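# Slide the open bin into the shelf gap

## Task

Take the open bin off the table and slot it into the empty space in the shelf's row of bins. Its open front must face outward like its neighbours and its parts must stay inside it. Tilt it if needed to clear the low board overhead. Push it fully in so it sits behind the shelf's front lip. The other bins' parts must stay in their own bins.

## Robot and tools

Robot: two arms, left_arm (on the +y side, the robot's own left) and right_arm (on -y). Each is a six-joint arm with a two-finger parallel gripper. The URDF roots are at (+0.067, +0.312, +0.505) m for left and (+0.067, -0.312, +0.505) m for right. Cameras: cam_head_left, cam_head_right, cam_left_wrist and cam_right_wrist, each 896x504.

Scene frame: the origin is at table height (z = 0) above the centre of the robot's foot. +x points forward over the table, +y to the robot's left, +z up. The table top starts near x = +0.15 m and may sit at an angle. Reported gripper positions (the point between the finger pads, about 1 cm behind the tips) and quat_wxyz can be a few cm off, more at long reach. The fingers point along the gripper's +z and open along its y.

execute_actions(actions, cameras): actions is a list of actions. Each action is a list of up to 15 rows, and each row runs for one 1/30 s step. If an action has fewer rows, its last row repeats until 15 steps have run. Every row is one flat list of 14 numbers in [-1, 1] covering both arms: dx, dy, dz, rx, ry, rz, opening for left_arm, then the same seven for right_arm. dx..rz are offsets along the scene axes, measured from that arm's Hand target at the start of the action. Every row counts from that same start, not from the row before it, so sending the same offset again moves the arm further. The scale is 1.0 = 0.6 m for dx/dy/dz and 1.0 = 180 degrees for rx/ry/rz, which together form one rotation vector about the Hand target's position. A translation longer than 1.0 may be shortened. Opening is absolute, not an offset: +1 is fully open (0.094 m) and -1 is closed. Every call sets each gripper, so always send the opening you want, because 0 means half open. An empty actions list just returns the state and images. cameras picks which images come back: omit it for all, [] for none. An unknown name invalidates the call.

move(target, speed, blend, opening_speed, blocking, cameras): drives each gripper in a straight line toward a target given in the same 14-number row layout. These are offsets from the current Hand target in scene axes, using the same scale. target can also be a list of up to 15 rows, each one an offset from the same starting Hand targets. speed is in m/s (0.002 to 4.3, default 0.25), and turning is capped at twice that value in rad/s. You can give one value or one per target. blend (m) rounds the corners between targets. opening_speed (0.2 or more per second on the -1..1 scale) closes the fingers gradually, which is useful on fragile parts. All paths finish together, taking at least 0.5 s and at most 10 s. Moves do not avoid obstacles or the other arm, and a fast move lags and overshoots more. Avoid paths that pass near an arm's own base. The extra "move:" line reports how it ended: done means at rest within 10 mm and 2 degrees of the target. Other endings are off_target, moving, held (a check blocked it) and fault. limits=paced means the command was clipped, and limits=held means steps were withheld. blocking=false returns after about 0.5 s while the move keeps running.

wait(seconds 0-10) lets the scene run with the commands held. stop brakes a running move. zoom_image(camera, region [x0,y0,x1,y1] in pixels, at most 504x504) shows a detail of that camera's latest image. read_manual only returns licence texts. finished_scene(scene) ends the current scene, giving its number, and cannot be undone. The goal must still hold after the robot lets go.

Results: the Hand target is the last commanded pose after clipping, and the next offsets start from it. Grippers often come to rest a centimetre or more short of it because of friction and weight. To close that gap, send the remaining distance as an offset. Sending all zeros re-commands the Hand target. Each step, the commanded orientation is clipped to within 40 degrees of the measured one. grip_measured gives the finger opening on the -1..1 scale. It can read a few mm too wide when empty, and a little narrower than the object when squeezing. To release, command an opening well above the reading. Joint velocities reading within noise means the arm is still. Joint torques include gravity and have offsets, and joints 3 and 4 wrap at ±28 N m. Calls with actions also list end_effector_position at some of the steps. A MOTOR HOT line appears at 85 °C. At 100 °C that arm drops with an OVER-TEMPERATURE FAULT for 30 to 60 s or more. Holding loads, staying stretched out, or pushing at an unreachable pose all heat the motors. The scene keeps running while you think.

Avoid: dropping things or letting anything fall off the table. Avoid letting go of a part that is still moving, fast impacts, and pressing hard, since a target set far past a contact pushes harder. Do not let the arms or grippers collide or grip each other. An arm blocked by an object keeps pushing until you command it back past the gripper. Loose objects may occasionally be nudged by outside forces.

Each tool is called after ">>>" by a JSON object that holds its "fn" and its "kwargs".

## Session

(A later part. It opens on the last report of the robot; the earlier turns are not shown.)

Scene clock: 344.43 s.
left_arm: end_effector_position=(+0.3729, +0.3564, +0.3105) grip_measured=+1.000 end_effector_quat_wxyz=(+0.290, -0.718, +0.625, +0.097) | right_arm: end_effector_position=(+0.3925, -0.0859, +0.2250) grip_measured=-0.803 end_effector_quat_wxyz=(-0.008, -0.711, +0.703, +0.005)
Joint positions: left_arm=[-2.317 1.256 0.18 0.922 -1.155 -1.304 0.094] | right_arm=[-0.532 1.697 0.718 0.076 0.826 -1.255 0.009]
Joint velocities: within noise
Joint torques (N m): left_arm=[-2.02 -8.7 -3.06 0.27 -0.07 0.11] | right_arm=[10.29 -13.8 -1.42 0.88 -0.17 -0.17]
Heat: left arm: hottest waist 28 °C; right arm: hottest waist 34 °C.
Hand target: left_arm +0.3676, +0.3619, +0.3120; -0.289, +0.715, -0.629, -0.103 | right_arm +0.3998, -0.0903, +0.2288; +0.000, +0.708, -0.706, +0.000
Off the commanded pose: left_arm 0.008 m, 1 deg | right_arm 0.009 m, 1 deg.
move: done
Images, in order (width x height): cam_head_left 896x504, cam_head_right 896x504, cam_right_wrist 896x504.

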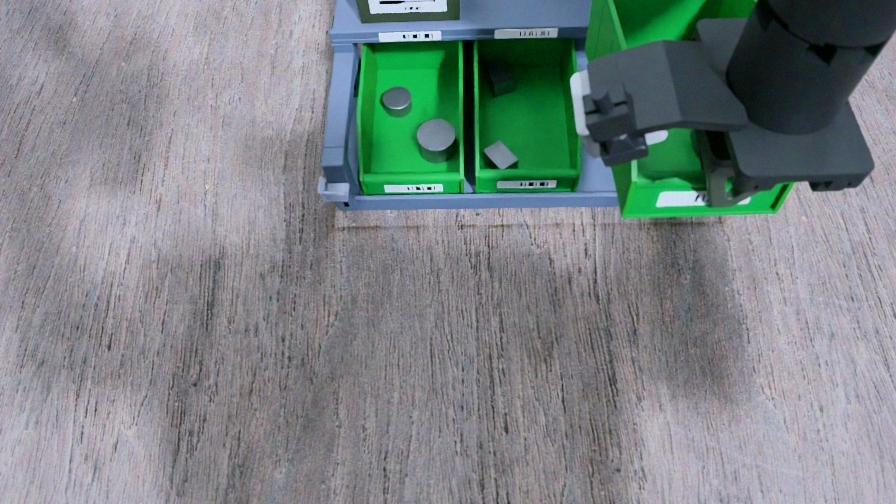

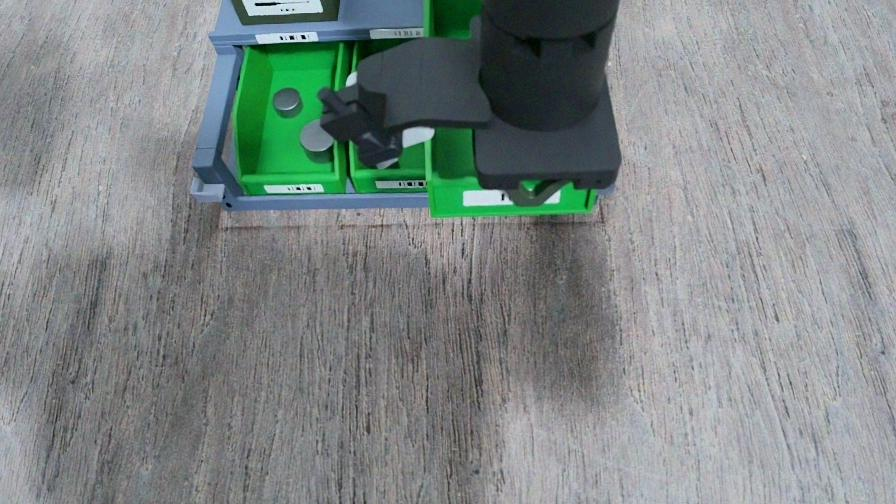

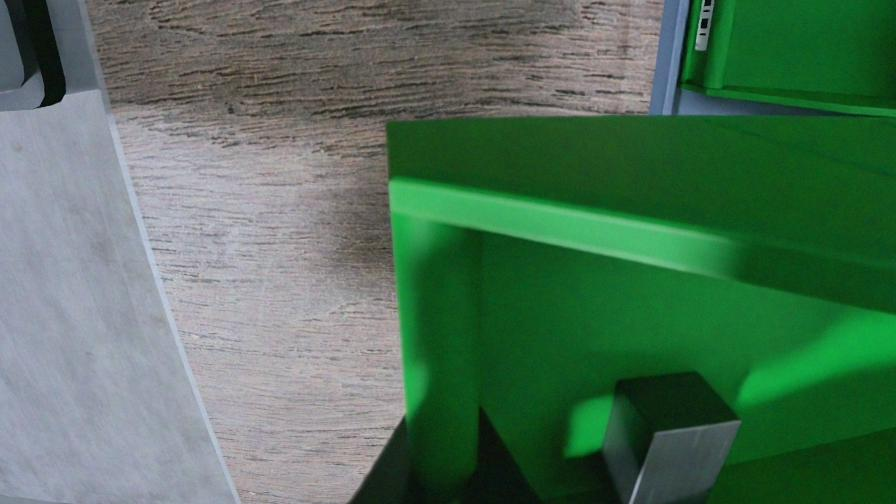

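>>> {"fn": "move", "kwargs": {"target": [0, 0, 0, 0, 0, 0, 1, 0.079, -0.02, -0.19, 0, 0.0278, 0, -1], "speed": 0.12, "cameras": ["cam_head_left", "cam_head_right", "cam_right_wrist"]}}

Scene clock: 380.93 s.
left_arm: end_effector_position=(+0.3729, +0.3564, +0.3105) grip_measured=+1.000 end_effector_quat_wxyz=(+0.290, -0.718, +0.625, +0.097) | right_arm: end_effector_position=(+0.4433, -0.1040, +0.1144) grip_measured=-0.803 end_effector_quat_wxyz=(-0.034, -0.703, +0.710, +0.031)
Joint positions: left_arm=[-2.317 1.256 0.18 0.922 -1.155 -1.304 0.094] | right_arm=[-0.756 1.857 0.958 0.056 0.663 -1.4 0.009]
Joint velocities: within noise
Joint torques (N m): left_arm=[-1.9 -8.7 -3.04 0.29 -0.07 0.12] | right_arm=[11.05 -14.33 -0.8 0.09 -0.24 -0.17]
Heat: left arm: hottest waist 28 °C; right arm: hottest waist 32 °C.
Hand target: left_arm +0.3676, +0.3619, +0.3120; -0.289, +0.715, -0.629, -0.103 | right_arm +0.4472, -0.1022, +0.1148; +0.031, +0.707, -0.706, -0.032
Off the commanded pose: left_arm 0.008 m, 1 deg | right_arm 0.004 m, 1 deg.
move: done
Images, in order (width x height): cam_head_left 896x504, cam_head_right 896x504, cam_right_wrist 896x504.

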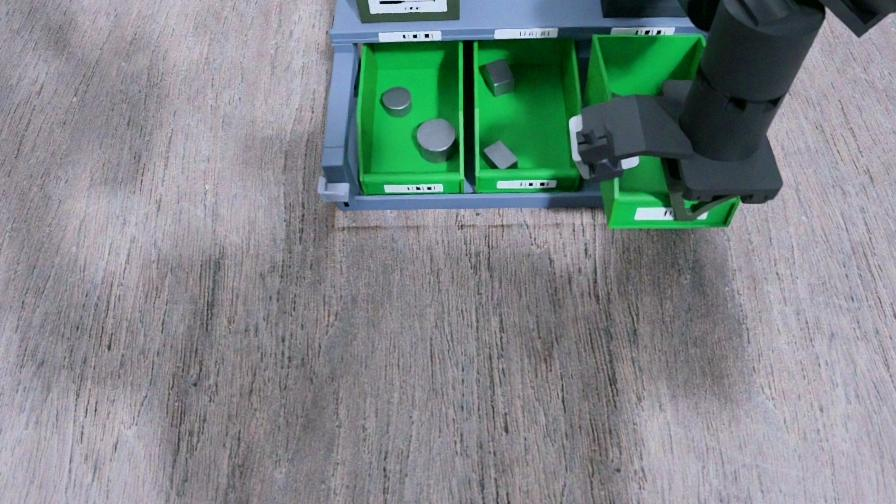

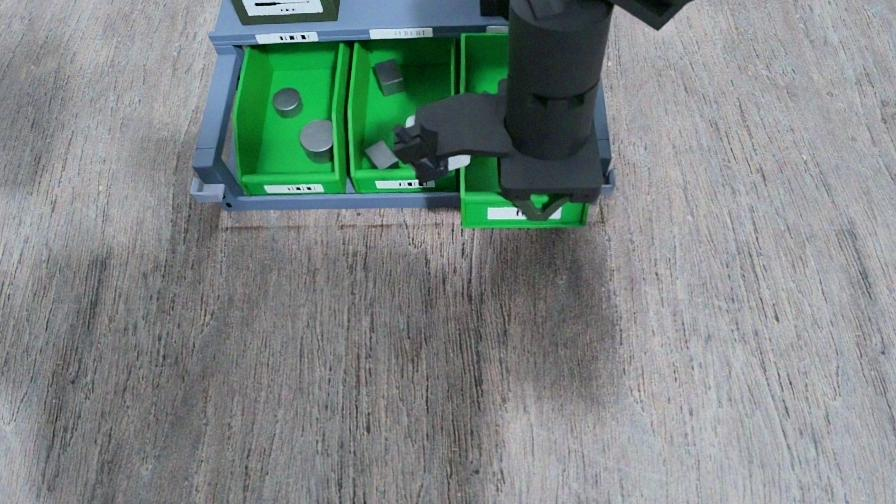

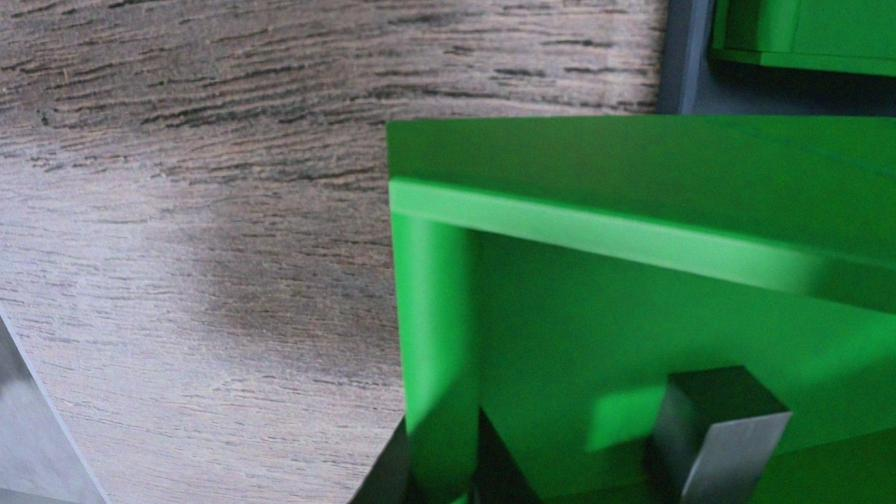

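>>> {"fn": "zoom_image", "kwargs": {"camera": "cam_right_wrist", "region": [600, 0, 896, 166]}}

>>> {"fn": "zoom_image", "kwargs": {"camera": "cam_head_left", "region": [560, 20, 780, 240]}}

>>> {"fn": "zoom_image", "kwargs": {"camera": "cam_head_right", "region": [420, 20, 640, 240]}}

Scaled by 1.703 from the camera's 896x504 image, which has a finer 1280x720 frame.

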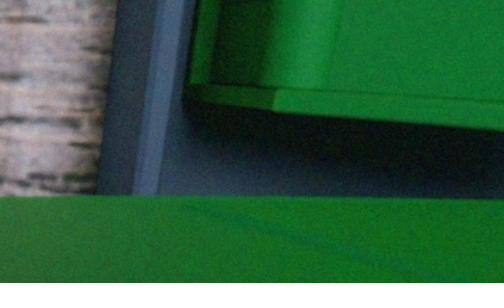

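Scaled by 2.291 from the camera's 896x504 image, which has a finer 1280x720 frame.

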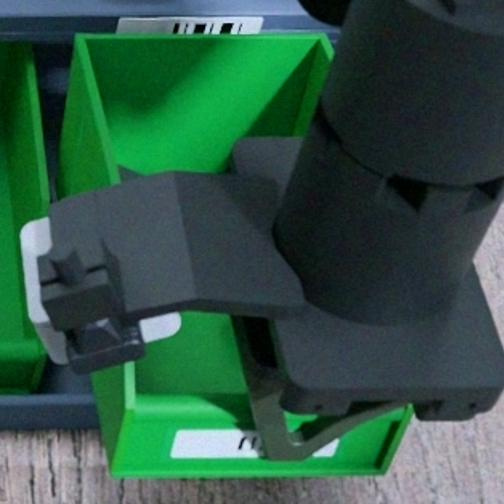

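Scaled by 2.291 from the camera's 896x504 image, which has a finer 1280x720 frame.

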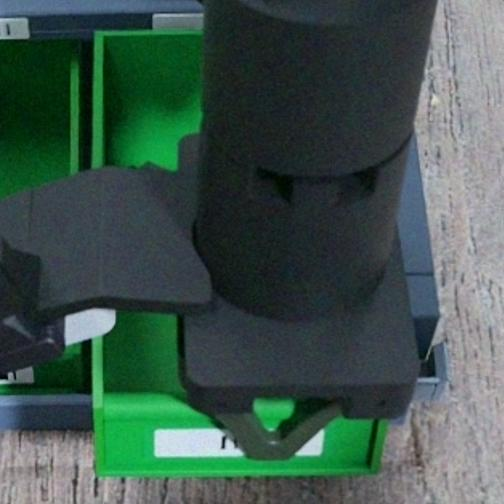

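>>> {"fn": "move", "kwargs": {"target": [0, 0, 0, 0, 0, 0, 1, 0.0, -0.0133, -0.0833, 0, 0, 0, -1], "speed": 0.08, "cameras": ["cam_head_left", "cam_head_right", "cam_right_wrist"]}}

Scene clock: 435.90 s.
left_arm: end_effector_position=(+0.3729, +0.3564, +0.3105) grip_measured=+1.000 end_effector_quat_wxyz=(+0.290, -0.718, +0.625, +0.097) | right_arm: end_effector_position=(+0.4398, -0.1100, +0.0669) grip_measured=-0.804 end_effector_quat_wxyz=(-0.038, -0.706, +0.706, +0.036)
Joint positions: left_arm=[-2.317 1.256 0.18 0.922 -1.155 -1.304 0.094] | right_arm=[-0.824 1.954 1.027 0.106 0.616 -1.464 0.009]
Joint velocities: within noise
Joint torques (N m): left_arm=[-1.96 -8.64 -3.06 0.29 -0.07 0.11] | right_arm=[10.64 -14.62 -1.25 0.69 -0.31 -0.2]
Heat: left arm: hottest waist 28 °C; right arm: hottest waist 31 °C.
Hand target: left_arm +0.3676, +0.3619, +0.3120; -0.289, +0.715, -0.629, -0.103 | right_arm +0.4472, -0.1103, +0.0648; +0.031, +0.707, -0.706, -0.031
Off the commanded pose: left_arm 0.008 m, 1 deg | right_arm 0.008 m, 1 deg.
move: done
Images, in order (width x height): cam_head_left 896x504, cam_head_right 896x504, cam_right_wrist 896x504.

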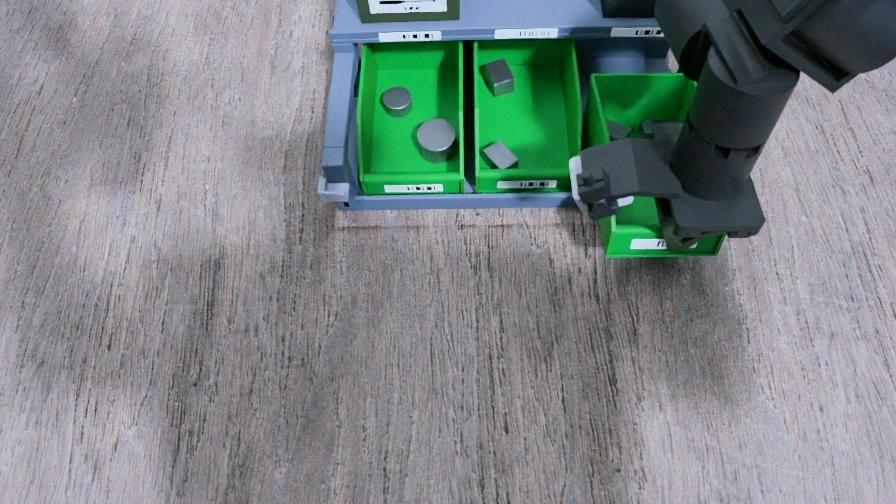

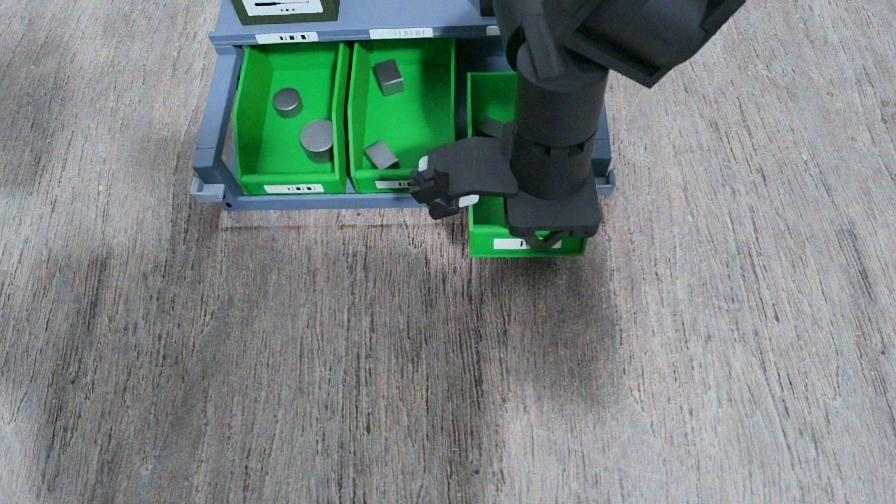

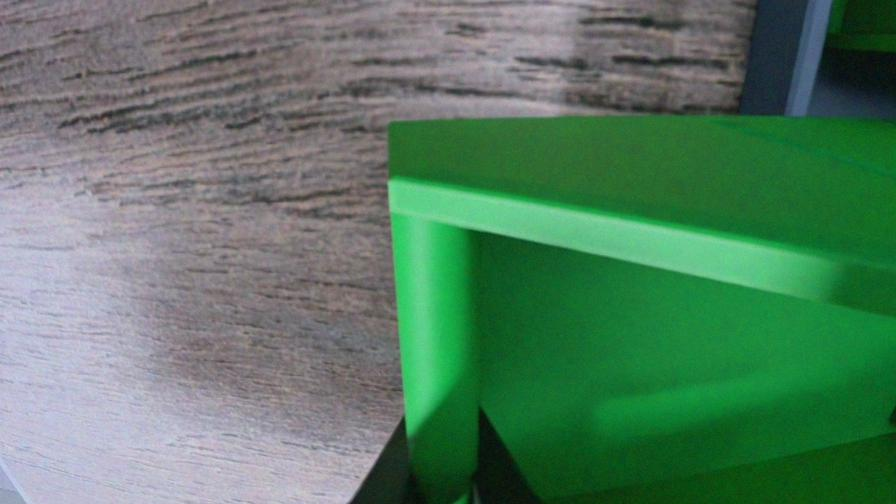

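>>> {"fn": "zoom_image", "kwargs": {"camera": "cam_head_left", "region": [560, 20, 780, 280]}}

>>> {"fn": "zoom_image", "kwargs": {"camera": "cam_head_right", "region": [420, 20, 640, 280]}}

Scaled by 1.938 from the camera's 896x504 image, which has a finer 1280x720 frame.

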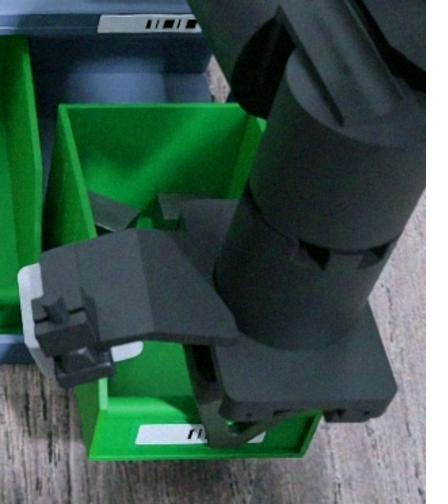

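Scaled by 1.938 from the camera's 896x504 image, which has a finer 1280x720 frame.

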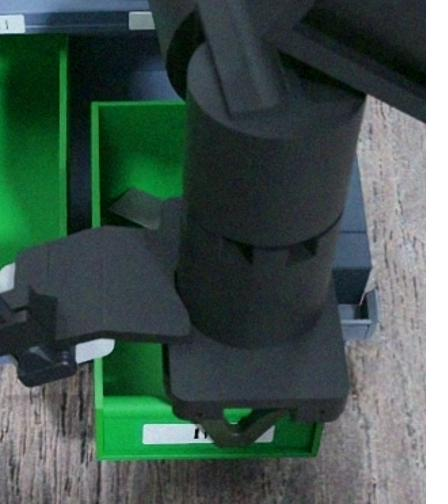

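>>> {"fn": "move", "kwargs": {"target": [0, 0, 0, 0, 0, 0, 1, 0.0, 0.005, 0.0, 0, -0.0278, 0, -1], "speed": 0.08, "cameras": ["cam_head_left", "cam_head_right", "cam_right_wrist"]}}

>>> {"fn": "zoom_image", "kwargs": {"camera": "cam_right_wrist", "region": [380, 100, 896, 504]}}

Scene clock: 477.57 s.
left_arm: end_effector_position=(+0.3729, +0.3564, +0.3105) grip_measured=+1.000 end_effector_quat_wxyz=(+0.290, -0.718, +0.625, +0.097) | right_arm: end_effector_position=(+0.4505, -0.1067, +0.0618) grip_measured=-0.804 end_effector_quat_wxyz=(-0.003, -0.704, +0.711, +0.003)
Joint positions: left_arm=[-2.317 1.256 0.18 0.922 -1.155 -1.304 0.094] | right_arm=[-0.824 1.976 1.007 0.268 0.62 -1.523 0.009]
Joint velocities: within noise
Joint torques (N m): left_arm=[-2.02 -8.64 -3.04 0.28 -0.07 0.11] | right_arm=[11.34 -14.8 -3.15 1.1 -0.04 -0.15]
Heat: left arm: hottest waist 28 °C; right arm: hottest waist 31 °C.
Hand target: left_arm +0.3676, +0.3619, +0.3120; -0.289, +0.715, -0.629, -0.103 | right_arm +0.4473, -0.1073, +0.0648; +0.000, +0.708, -0.706, +0.000
Off the commanded pose: left_arm 0.008 m, 1 deg | right_arm 0.005 m, 1 deg.
move: done
Images, in order (width x height): cam_head_left 896x504, cam_head_right 896x504, cam_right_wrist 896x504.

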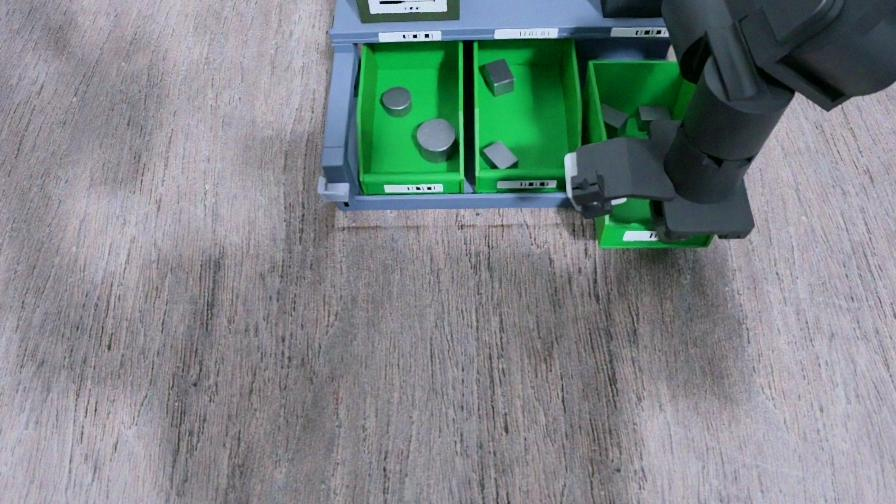

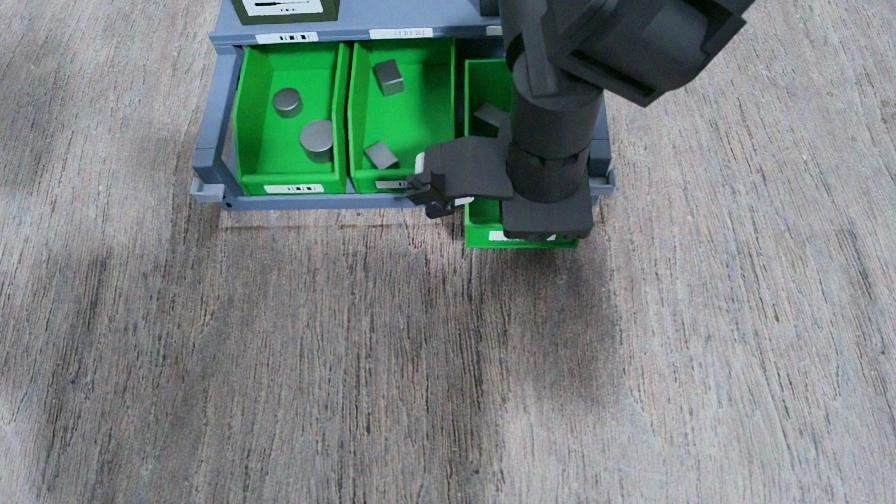

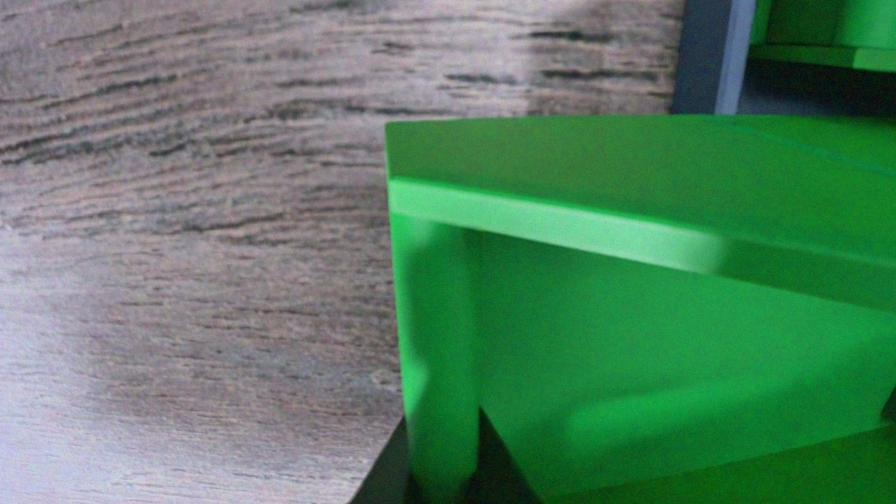

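Region (380, 100, 896, 504) is 516x404 pixels. A region can be at most 504 by 504 pixels.

>>> {"fn": "move", "kwargs": {"target": [0, 0, 0, 0, 0, 0, 1, 0.0667, 0.0, 0.0, 0, 0, 0, -1], "speed": 0.06, "cameras": ["cam_head_left", "cam_head_right", "cam_right_wrist"]}}

>>> {"fn": "zoom_image", "kwargs": {"camera": "cam_head_left", "region": [560, 0, 780, 260]}}

>>> {"fn": "zoom_image", "kwargs": {"camera": "cam_head_right", "region": [420, 0, 640, 260]}}

Scene clock: 501.07 s.
left_arm: end_effector_position=(+0.3729, +0.3564, +0.3105) grip_measured=+1.000 end_effector_quat_wxyz=(+0.290, -0.718, +0.625, +0.097) | right_arm: end_effector_position=(+0.4696, -0.1038, +0.0585) grip_measured=-0.804 end_effector_quat_wxyz=(-0.010, -0.709, +0.705, +0.009)
Joint positions: left_arm=[-2.317 1.256 0.18 0.922 -1.155 -1.304 0.094] | right_arm=[-0.824 1.971 1.068 0.18 0.62 -1.526 0.009]
Joint velocities: within noise
Joint torques (N m): left_arm=[-2.02 -8.59 -3.06 0.29 -0.06 0.11] | right_arm=[11.34 -17.32 -1.03 0.17 -0.1 -0.15]
Heat: left arm: hottest waist 28 °C; right arm: hottest waist 31 °C.
Hand target: left_arm +0.3676, +0.3619, +0.3120; -0.289, +0.715, -0.629, -0.103 | right_arm +0.4875, -0.1073, +0.0649; +0.000, +0.708, -0.706, +0.000
Off the commanded pose: left_arm 0.008 m, 1 deg | right_arm 0.019 m, 1 deg.
move: off_target (right_arm)
Images, in order (width x height): cam_head_left 896x504, cam_head_right 896x504, cam_right_wrist 896x504.

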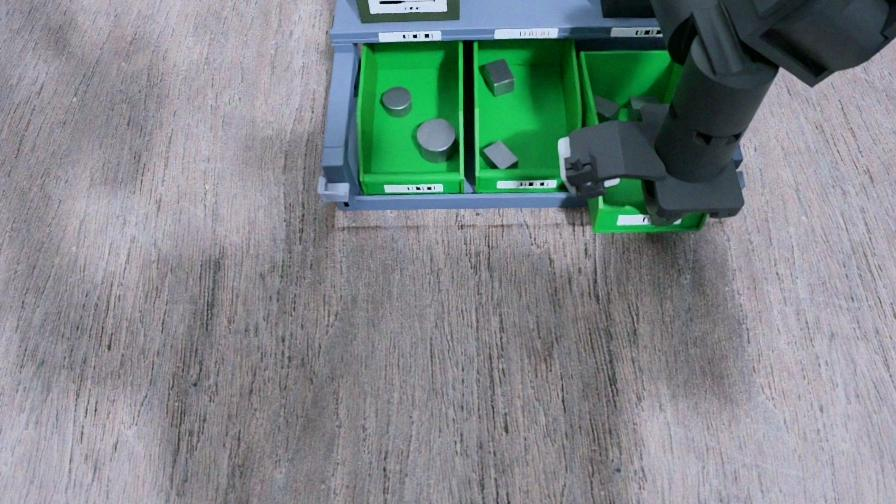

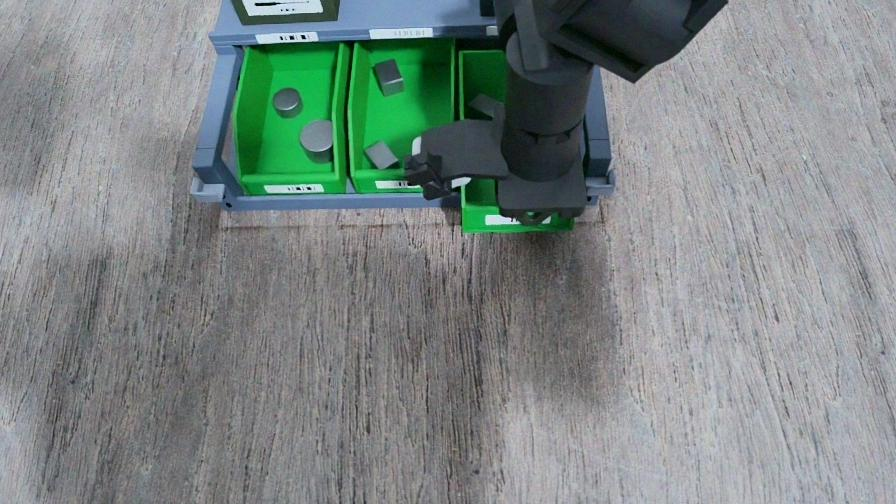

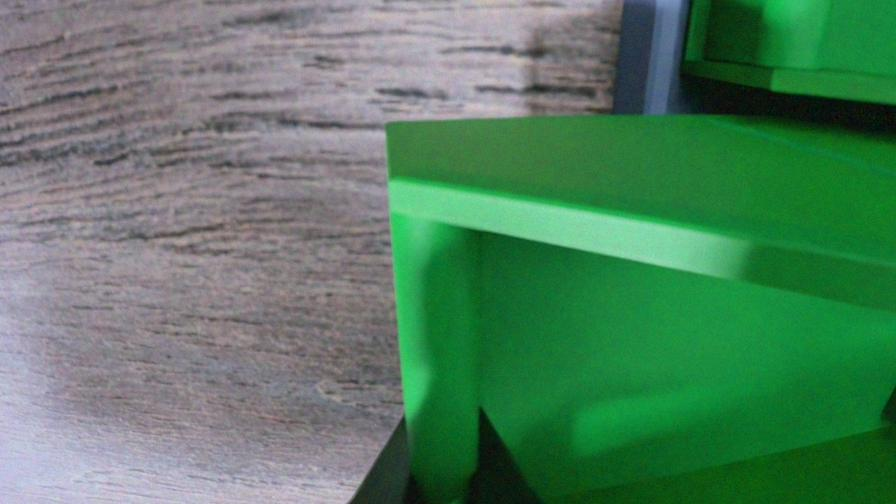

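Scaled by 1.938 from the camera's 896x504 image, which has a finer 1280x720 frame.

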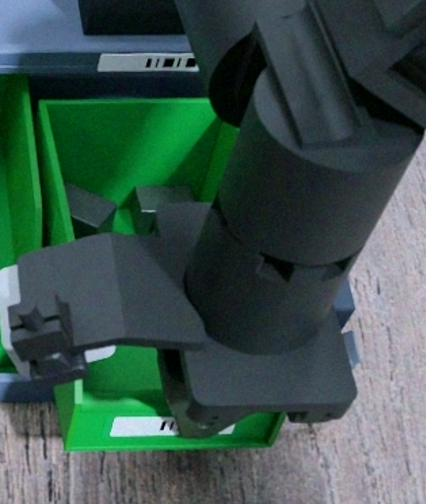

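Scaled by 1.938 from the camera's 896x504 image, which has a finer 1280x720 frame.

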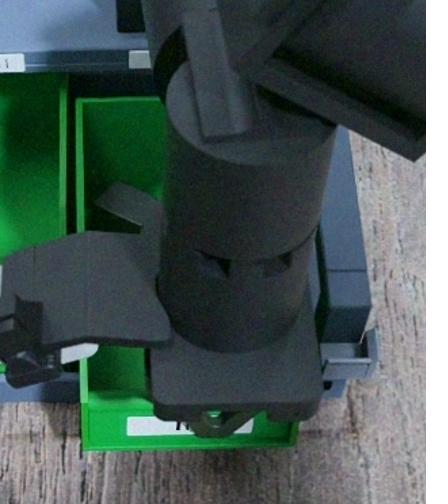

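>>> {"fn": "move", "kwargs": {"target": [0, 0, 0, 0, 0, 0, 1, 0.05, -0.0083, 0.004, 0, 0, 0, -1], "speed": 0.06, "cameras": ["cam_head_left", "cam_head_right", "cam_right_wrist"]}}

>>> {"fn": "zoom_image", "kwargs": {"camera": "cam_head_left", "region": [560, 0, 780, 260]}}

>>> {"fn": "zoom_image", "kwargs": {"camera": "cam_head_right", "region": [420, 0, 640, 260]}}

Scene clock: 512.93 s.
left_arm: end_effector_position=(+0.3729, +0.3564, +0.3105) grip_measured=+1.000 end_effector_quat_wxyz=(+0.290, -0.718, +0.625, +0.097) | right_arm: end_effector_position=(+0.4999, -0.1070, +0.0613) grip_measured=-0.804 end_effector_quat_wxyz=(-0.010, -0.710, +0.704, +0.008)
Joint positions: left_arm=[-2.317 1.256 0.18 0.922 -1.155 -1.304 0.094] | right_arm=[-0.827 1.945 1.124 0.1 0.618 -1.531 0.009]
Joint velocities: within noise
Joint torques (N m): left_arm=[-1.96 -8.64 -3.06 0.29 -0.06 0.11] | right_arm=[11.28 -17.96 -0.54 0.29 -0.25 -0.14]
Heat: left arm: hottest waist 28 °C; right arm: hottest waist 31 °C.
Hand target: left_arm +0.3676, +0.3619, +0.3120; -0.289, +0.715, -0.629, -0.103 | right_arm +0.5173, -0.1123, +0.0672; +0.000, +0.708, -0.706, -0.001
Off the commanded pose: left_arm 0.008 m, 1 deg | right_arm 0.019 m, 1 deg.
move: off_target (right_arm)
Images, in order (width x height): cam_head_left 896x504, cam_head_right 896x504, cam_right_wrist 896x504.

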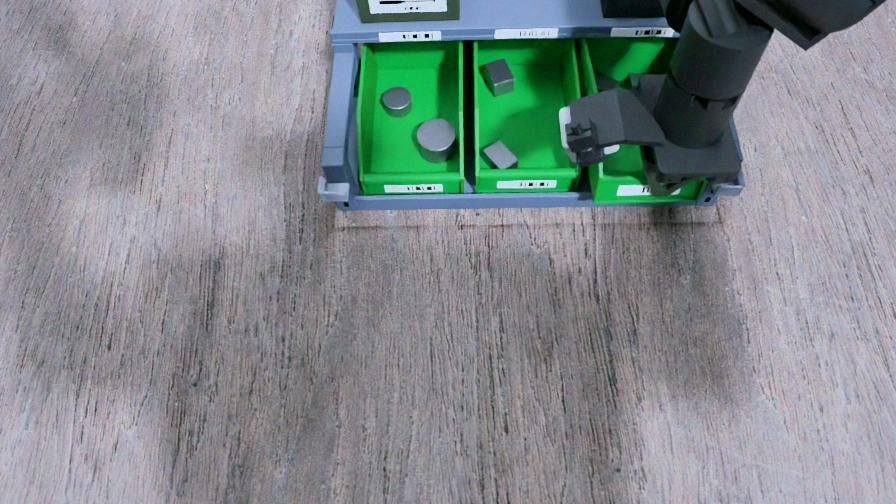

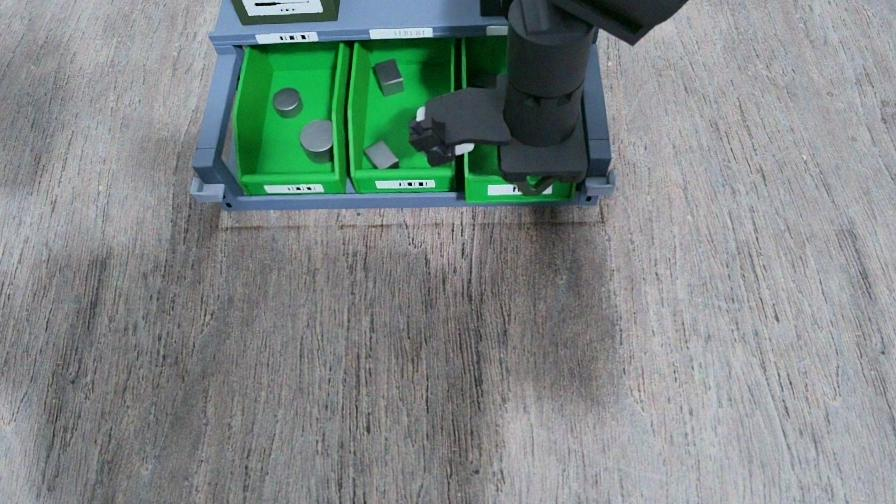

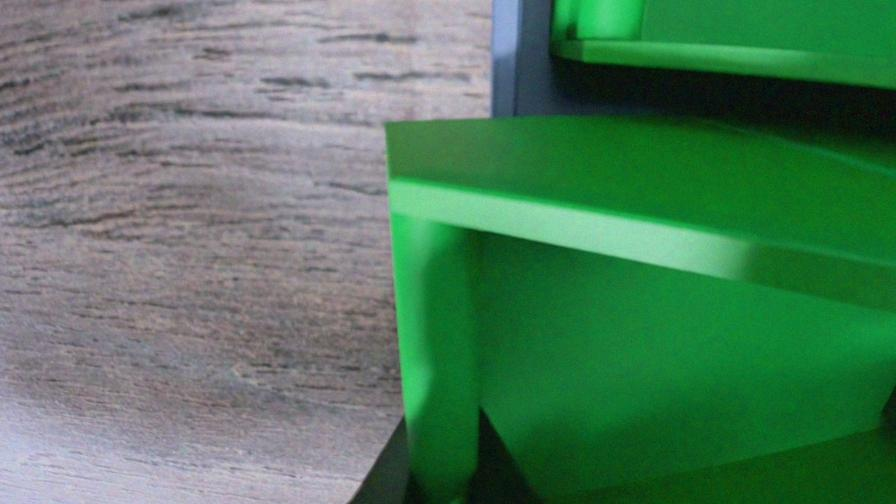

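Scaled by 1.938 from the camera's 896x504 image, which has a finer 1280x720 frame.

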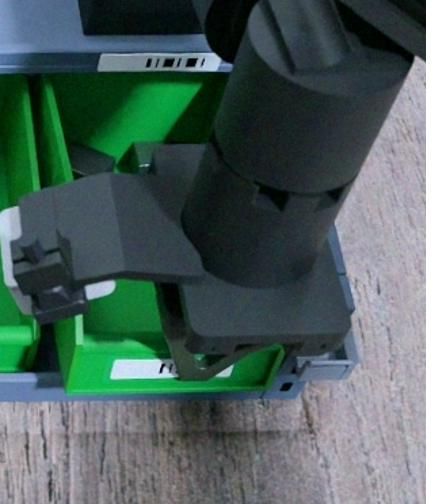

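Scaled by 1.938 from the camera's 896x504 image, which has a finer 1280x720 frame.

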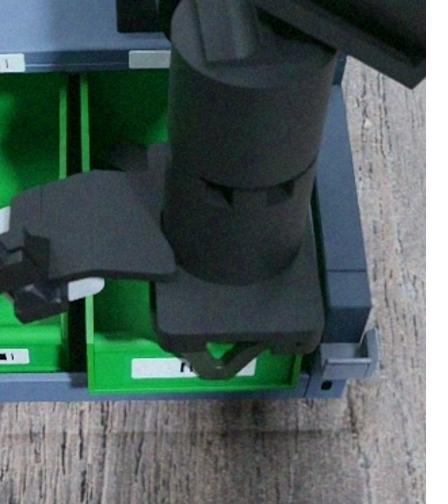

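>>> {"fn": "move", "kwargs": {"target": [0, 0, 0, 0, 0, 0, 1, 0.053, 0.0, 0.0, 0, 0, 0, -1], "speed": 0.06, "cameras": ["cam_head_left", "cam_head_right", "cam_right_wrist"]}}

>>> {"fn": "zoom_image", "kwargs": {"camera": "cam_head_left", "region": [560, 0, 780, 260]}}

>>> {"fn": "zoom_image", "kwargs": {"camera": "cam_head_right", "region": [420, 0, 640, 260]}}

Scene clock: 527.13 s.
left_arm: end_effector_position=(+0.3729, +0.3564, +0.3105) grip_measured=+1.000 end_effector_quat_wxyz=(+0.290, -0.718, +0.625, +0.097) | right_arm: end_effector_position=(+0.5299, -0.1056, +0.0600) grip_measured=-0.804 end_effector_quat_wxyz=(-0.010, -0.710, +0.704, +0.009)
Joint positions: left_arm=[-2.317 1.256 0.18 0.922 -1.155 -1.304 0.094] | right_arm=[-0.828 1.941 1.201 0.018 0.617 -1.532 0.009]
Joint velocities: within noise
Joint torques (N m): left_arm=[-1.96 -8.64 -3.06 0.28 -0.06 0.11] | right_arm=[11.58 -19.02 0.05 0.21 -0.25 -0.15]
Heat: left arm: hottest waist 28 °C; right arm: hottest waist 31 °C.
Hand target: left_arm +0.3676, +0.3619, +0.3120; -0.289, +0.715, -0.629, -0.103 | right_arm +0.5492, -0.1122, +0.0673; +0.000, +0.708, -0.706, +0.000
Off the commanded pose: left_arm 0.008 m, 1 deg | right_arm 0.022 m, 2 deg.
move: off_target (right_arm)
Images, in order (width x height): cam_head_left 896x504, cam_head_right 896x504, cam_right_wrist 896x504.

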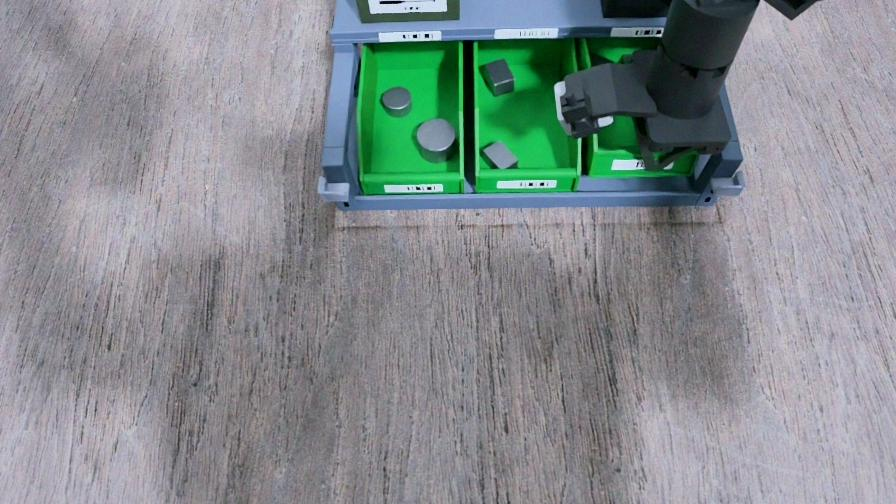

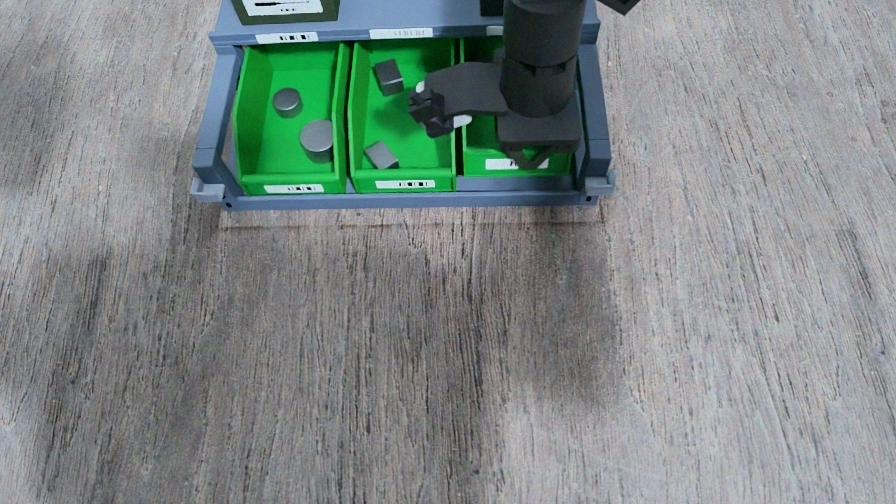

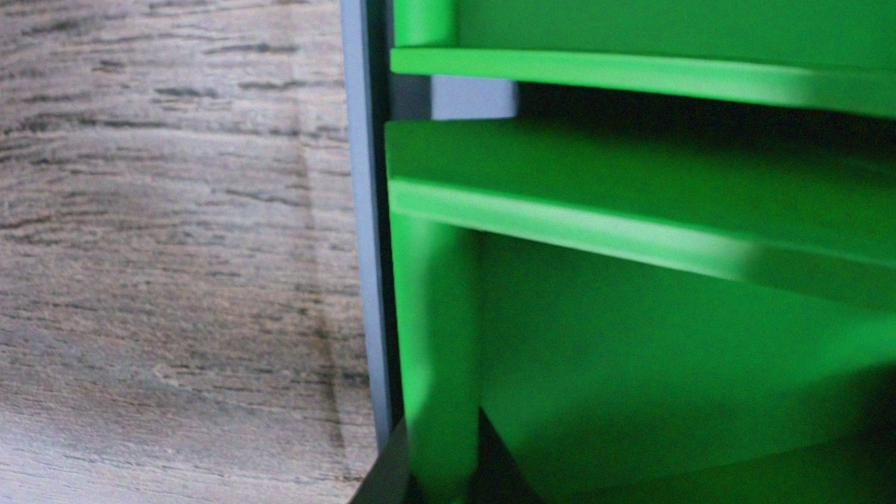

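Scaled by 1.938 from the camera's 896x504 image, which has a finer 1280x720 frame.

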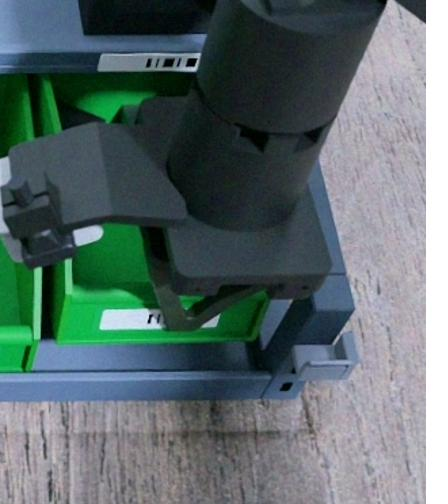

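Scaled by 1.938 from the camera's 896x504 image, which has a finer 1280x720 frame.

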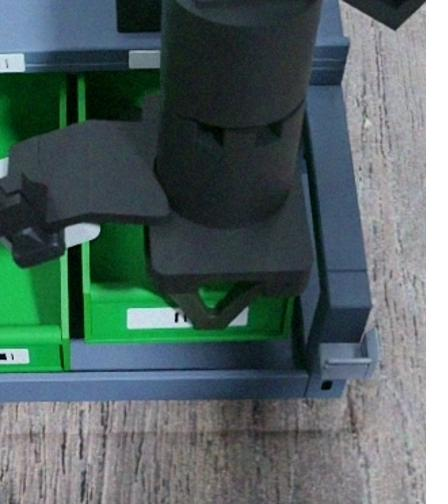

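>>> {"fn": "move", "kwargs": {"target": [0, 0, 0, 0, 0, 0, 1, 0.0, 0.0, -0.038, 0, -0.025, 0, -1], "speed": 0.05, "cameras": ["cam_head_left", "cam_head_right", "cam_right_wrist"]}}

>>> {"fn": "zoom_image", "kwargs": {"camera": "cam_head_left", "region": [560, 0, 780, 260]}}

>>> {"fn": "zoom_image", "kwargs": {"camera": "cam_head_right", "region": [420, 0, 640, 260]}}

Scene clock: 540.03 s.
left_arm: end_effector_position=(+0.3729, +0.3564, +0.3105) grip_measured=+1.000 end_effector_quat_wxyz=(+0.290, -0.718, +0.625, +0.097) | right_arm: end_effector_position=(+0.5383, -0.1079, +0.0448) grip_measured=-0.804 end_effector_quat_wxyz=(+0.018, -0.707, +0.707, -0.018)
Joint positions: left_arm=[-2.317 1.256 0.18 0.922 -1.155 -1.304 0.094] | right_arm=[-0.847 1.974 1.196 0.158 0.602 -1.59 0.009]
Joint velocities: within noise
Joint torques (N m): left_arm=[-1.96 -8.64 -3.04 0.29 -0.07 0.11] | right_arm=[11.11 -16.97 -0.39 1.4 -0.41 -0.26]
Heat: left arm: hottest waist 28 °C; right arm: hottest waist 31 °C.
Hand target: left_arm +0.3676, +0.3619, +0.3120; -0.289, +0.715, -0.629, -0.103 | right_arm +0.5492, -0.1123, +0.0444; -0.027, +0.707, -0.706, +0.027
Off the commanded pose: left_arm 0.008 m, 1 deg | right_arm 0.012 m, 2 deg.
move: off_target (right_arm)
Images, in order (width x height): cam_head_left 896x504, cam_head_right 896x504, cam_right_wrist 896x504.

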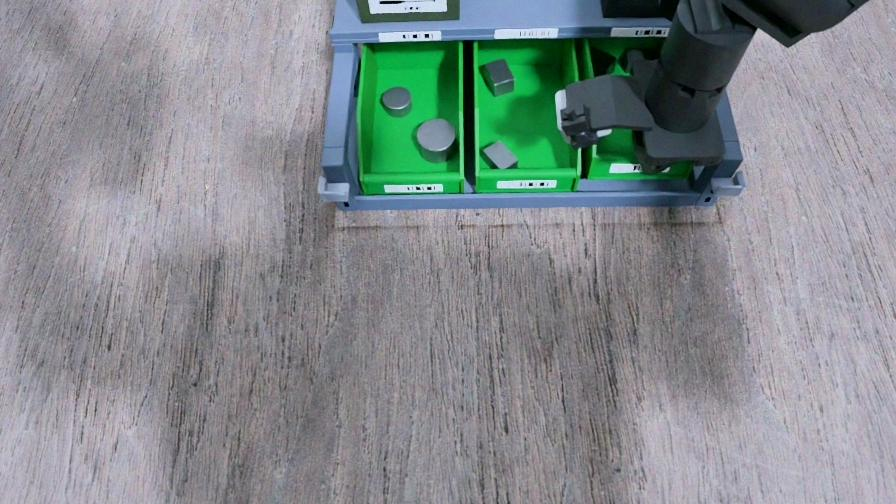

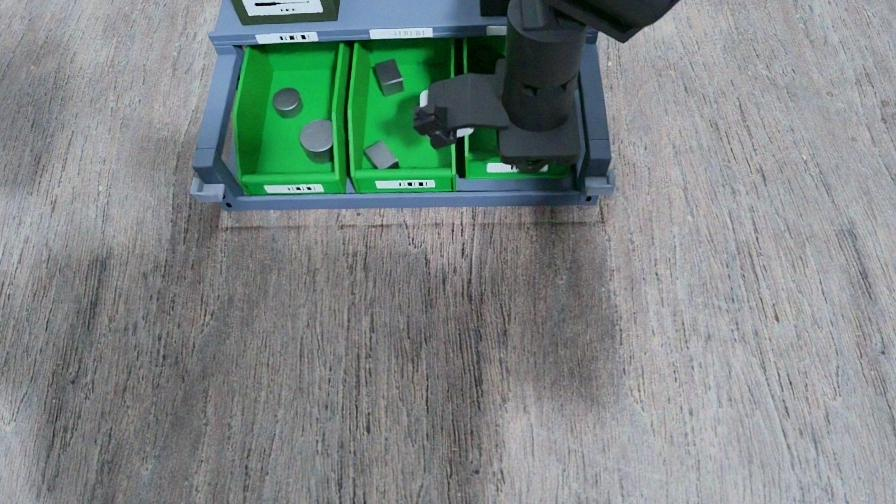

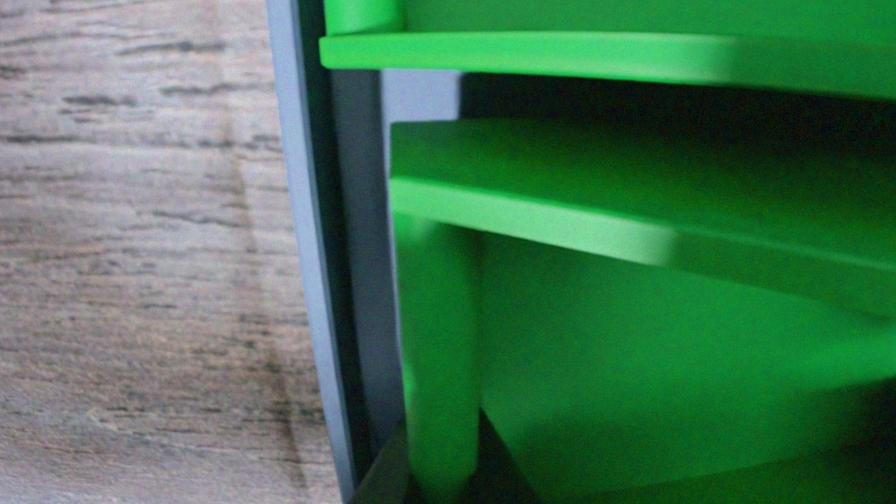

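Scaled by 1.938 from the camera's 896x504 image, which has a finer 1280x720 frame.

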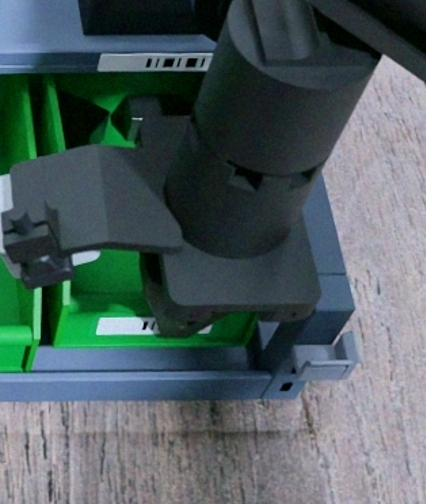

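Scaled by 1.938 from the camera's 896x504 image, which has a finer 1280x720 frame.

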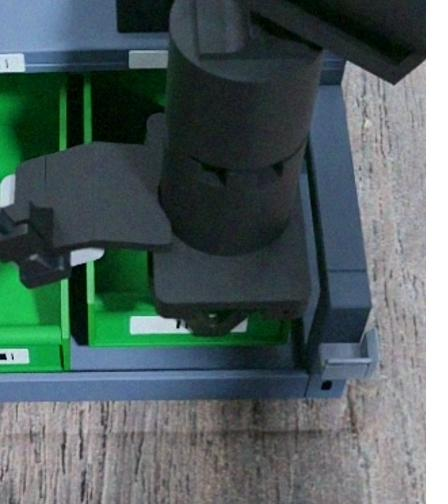

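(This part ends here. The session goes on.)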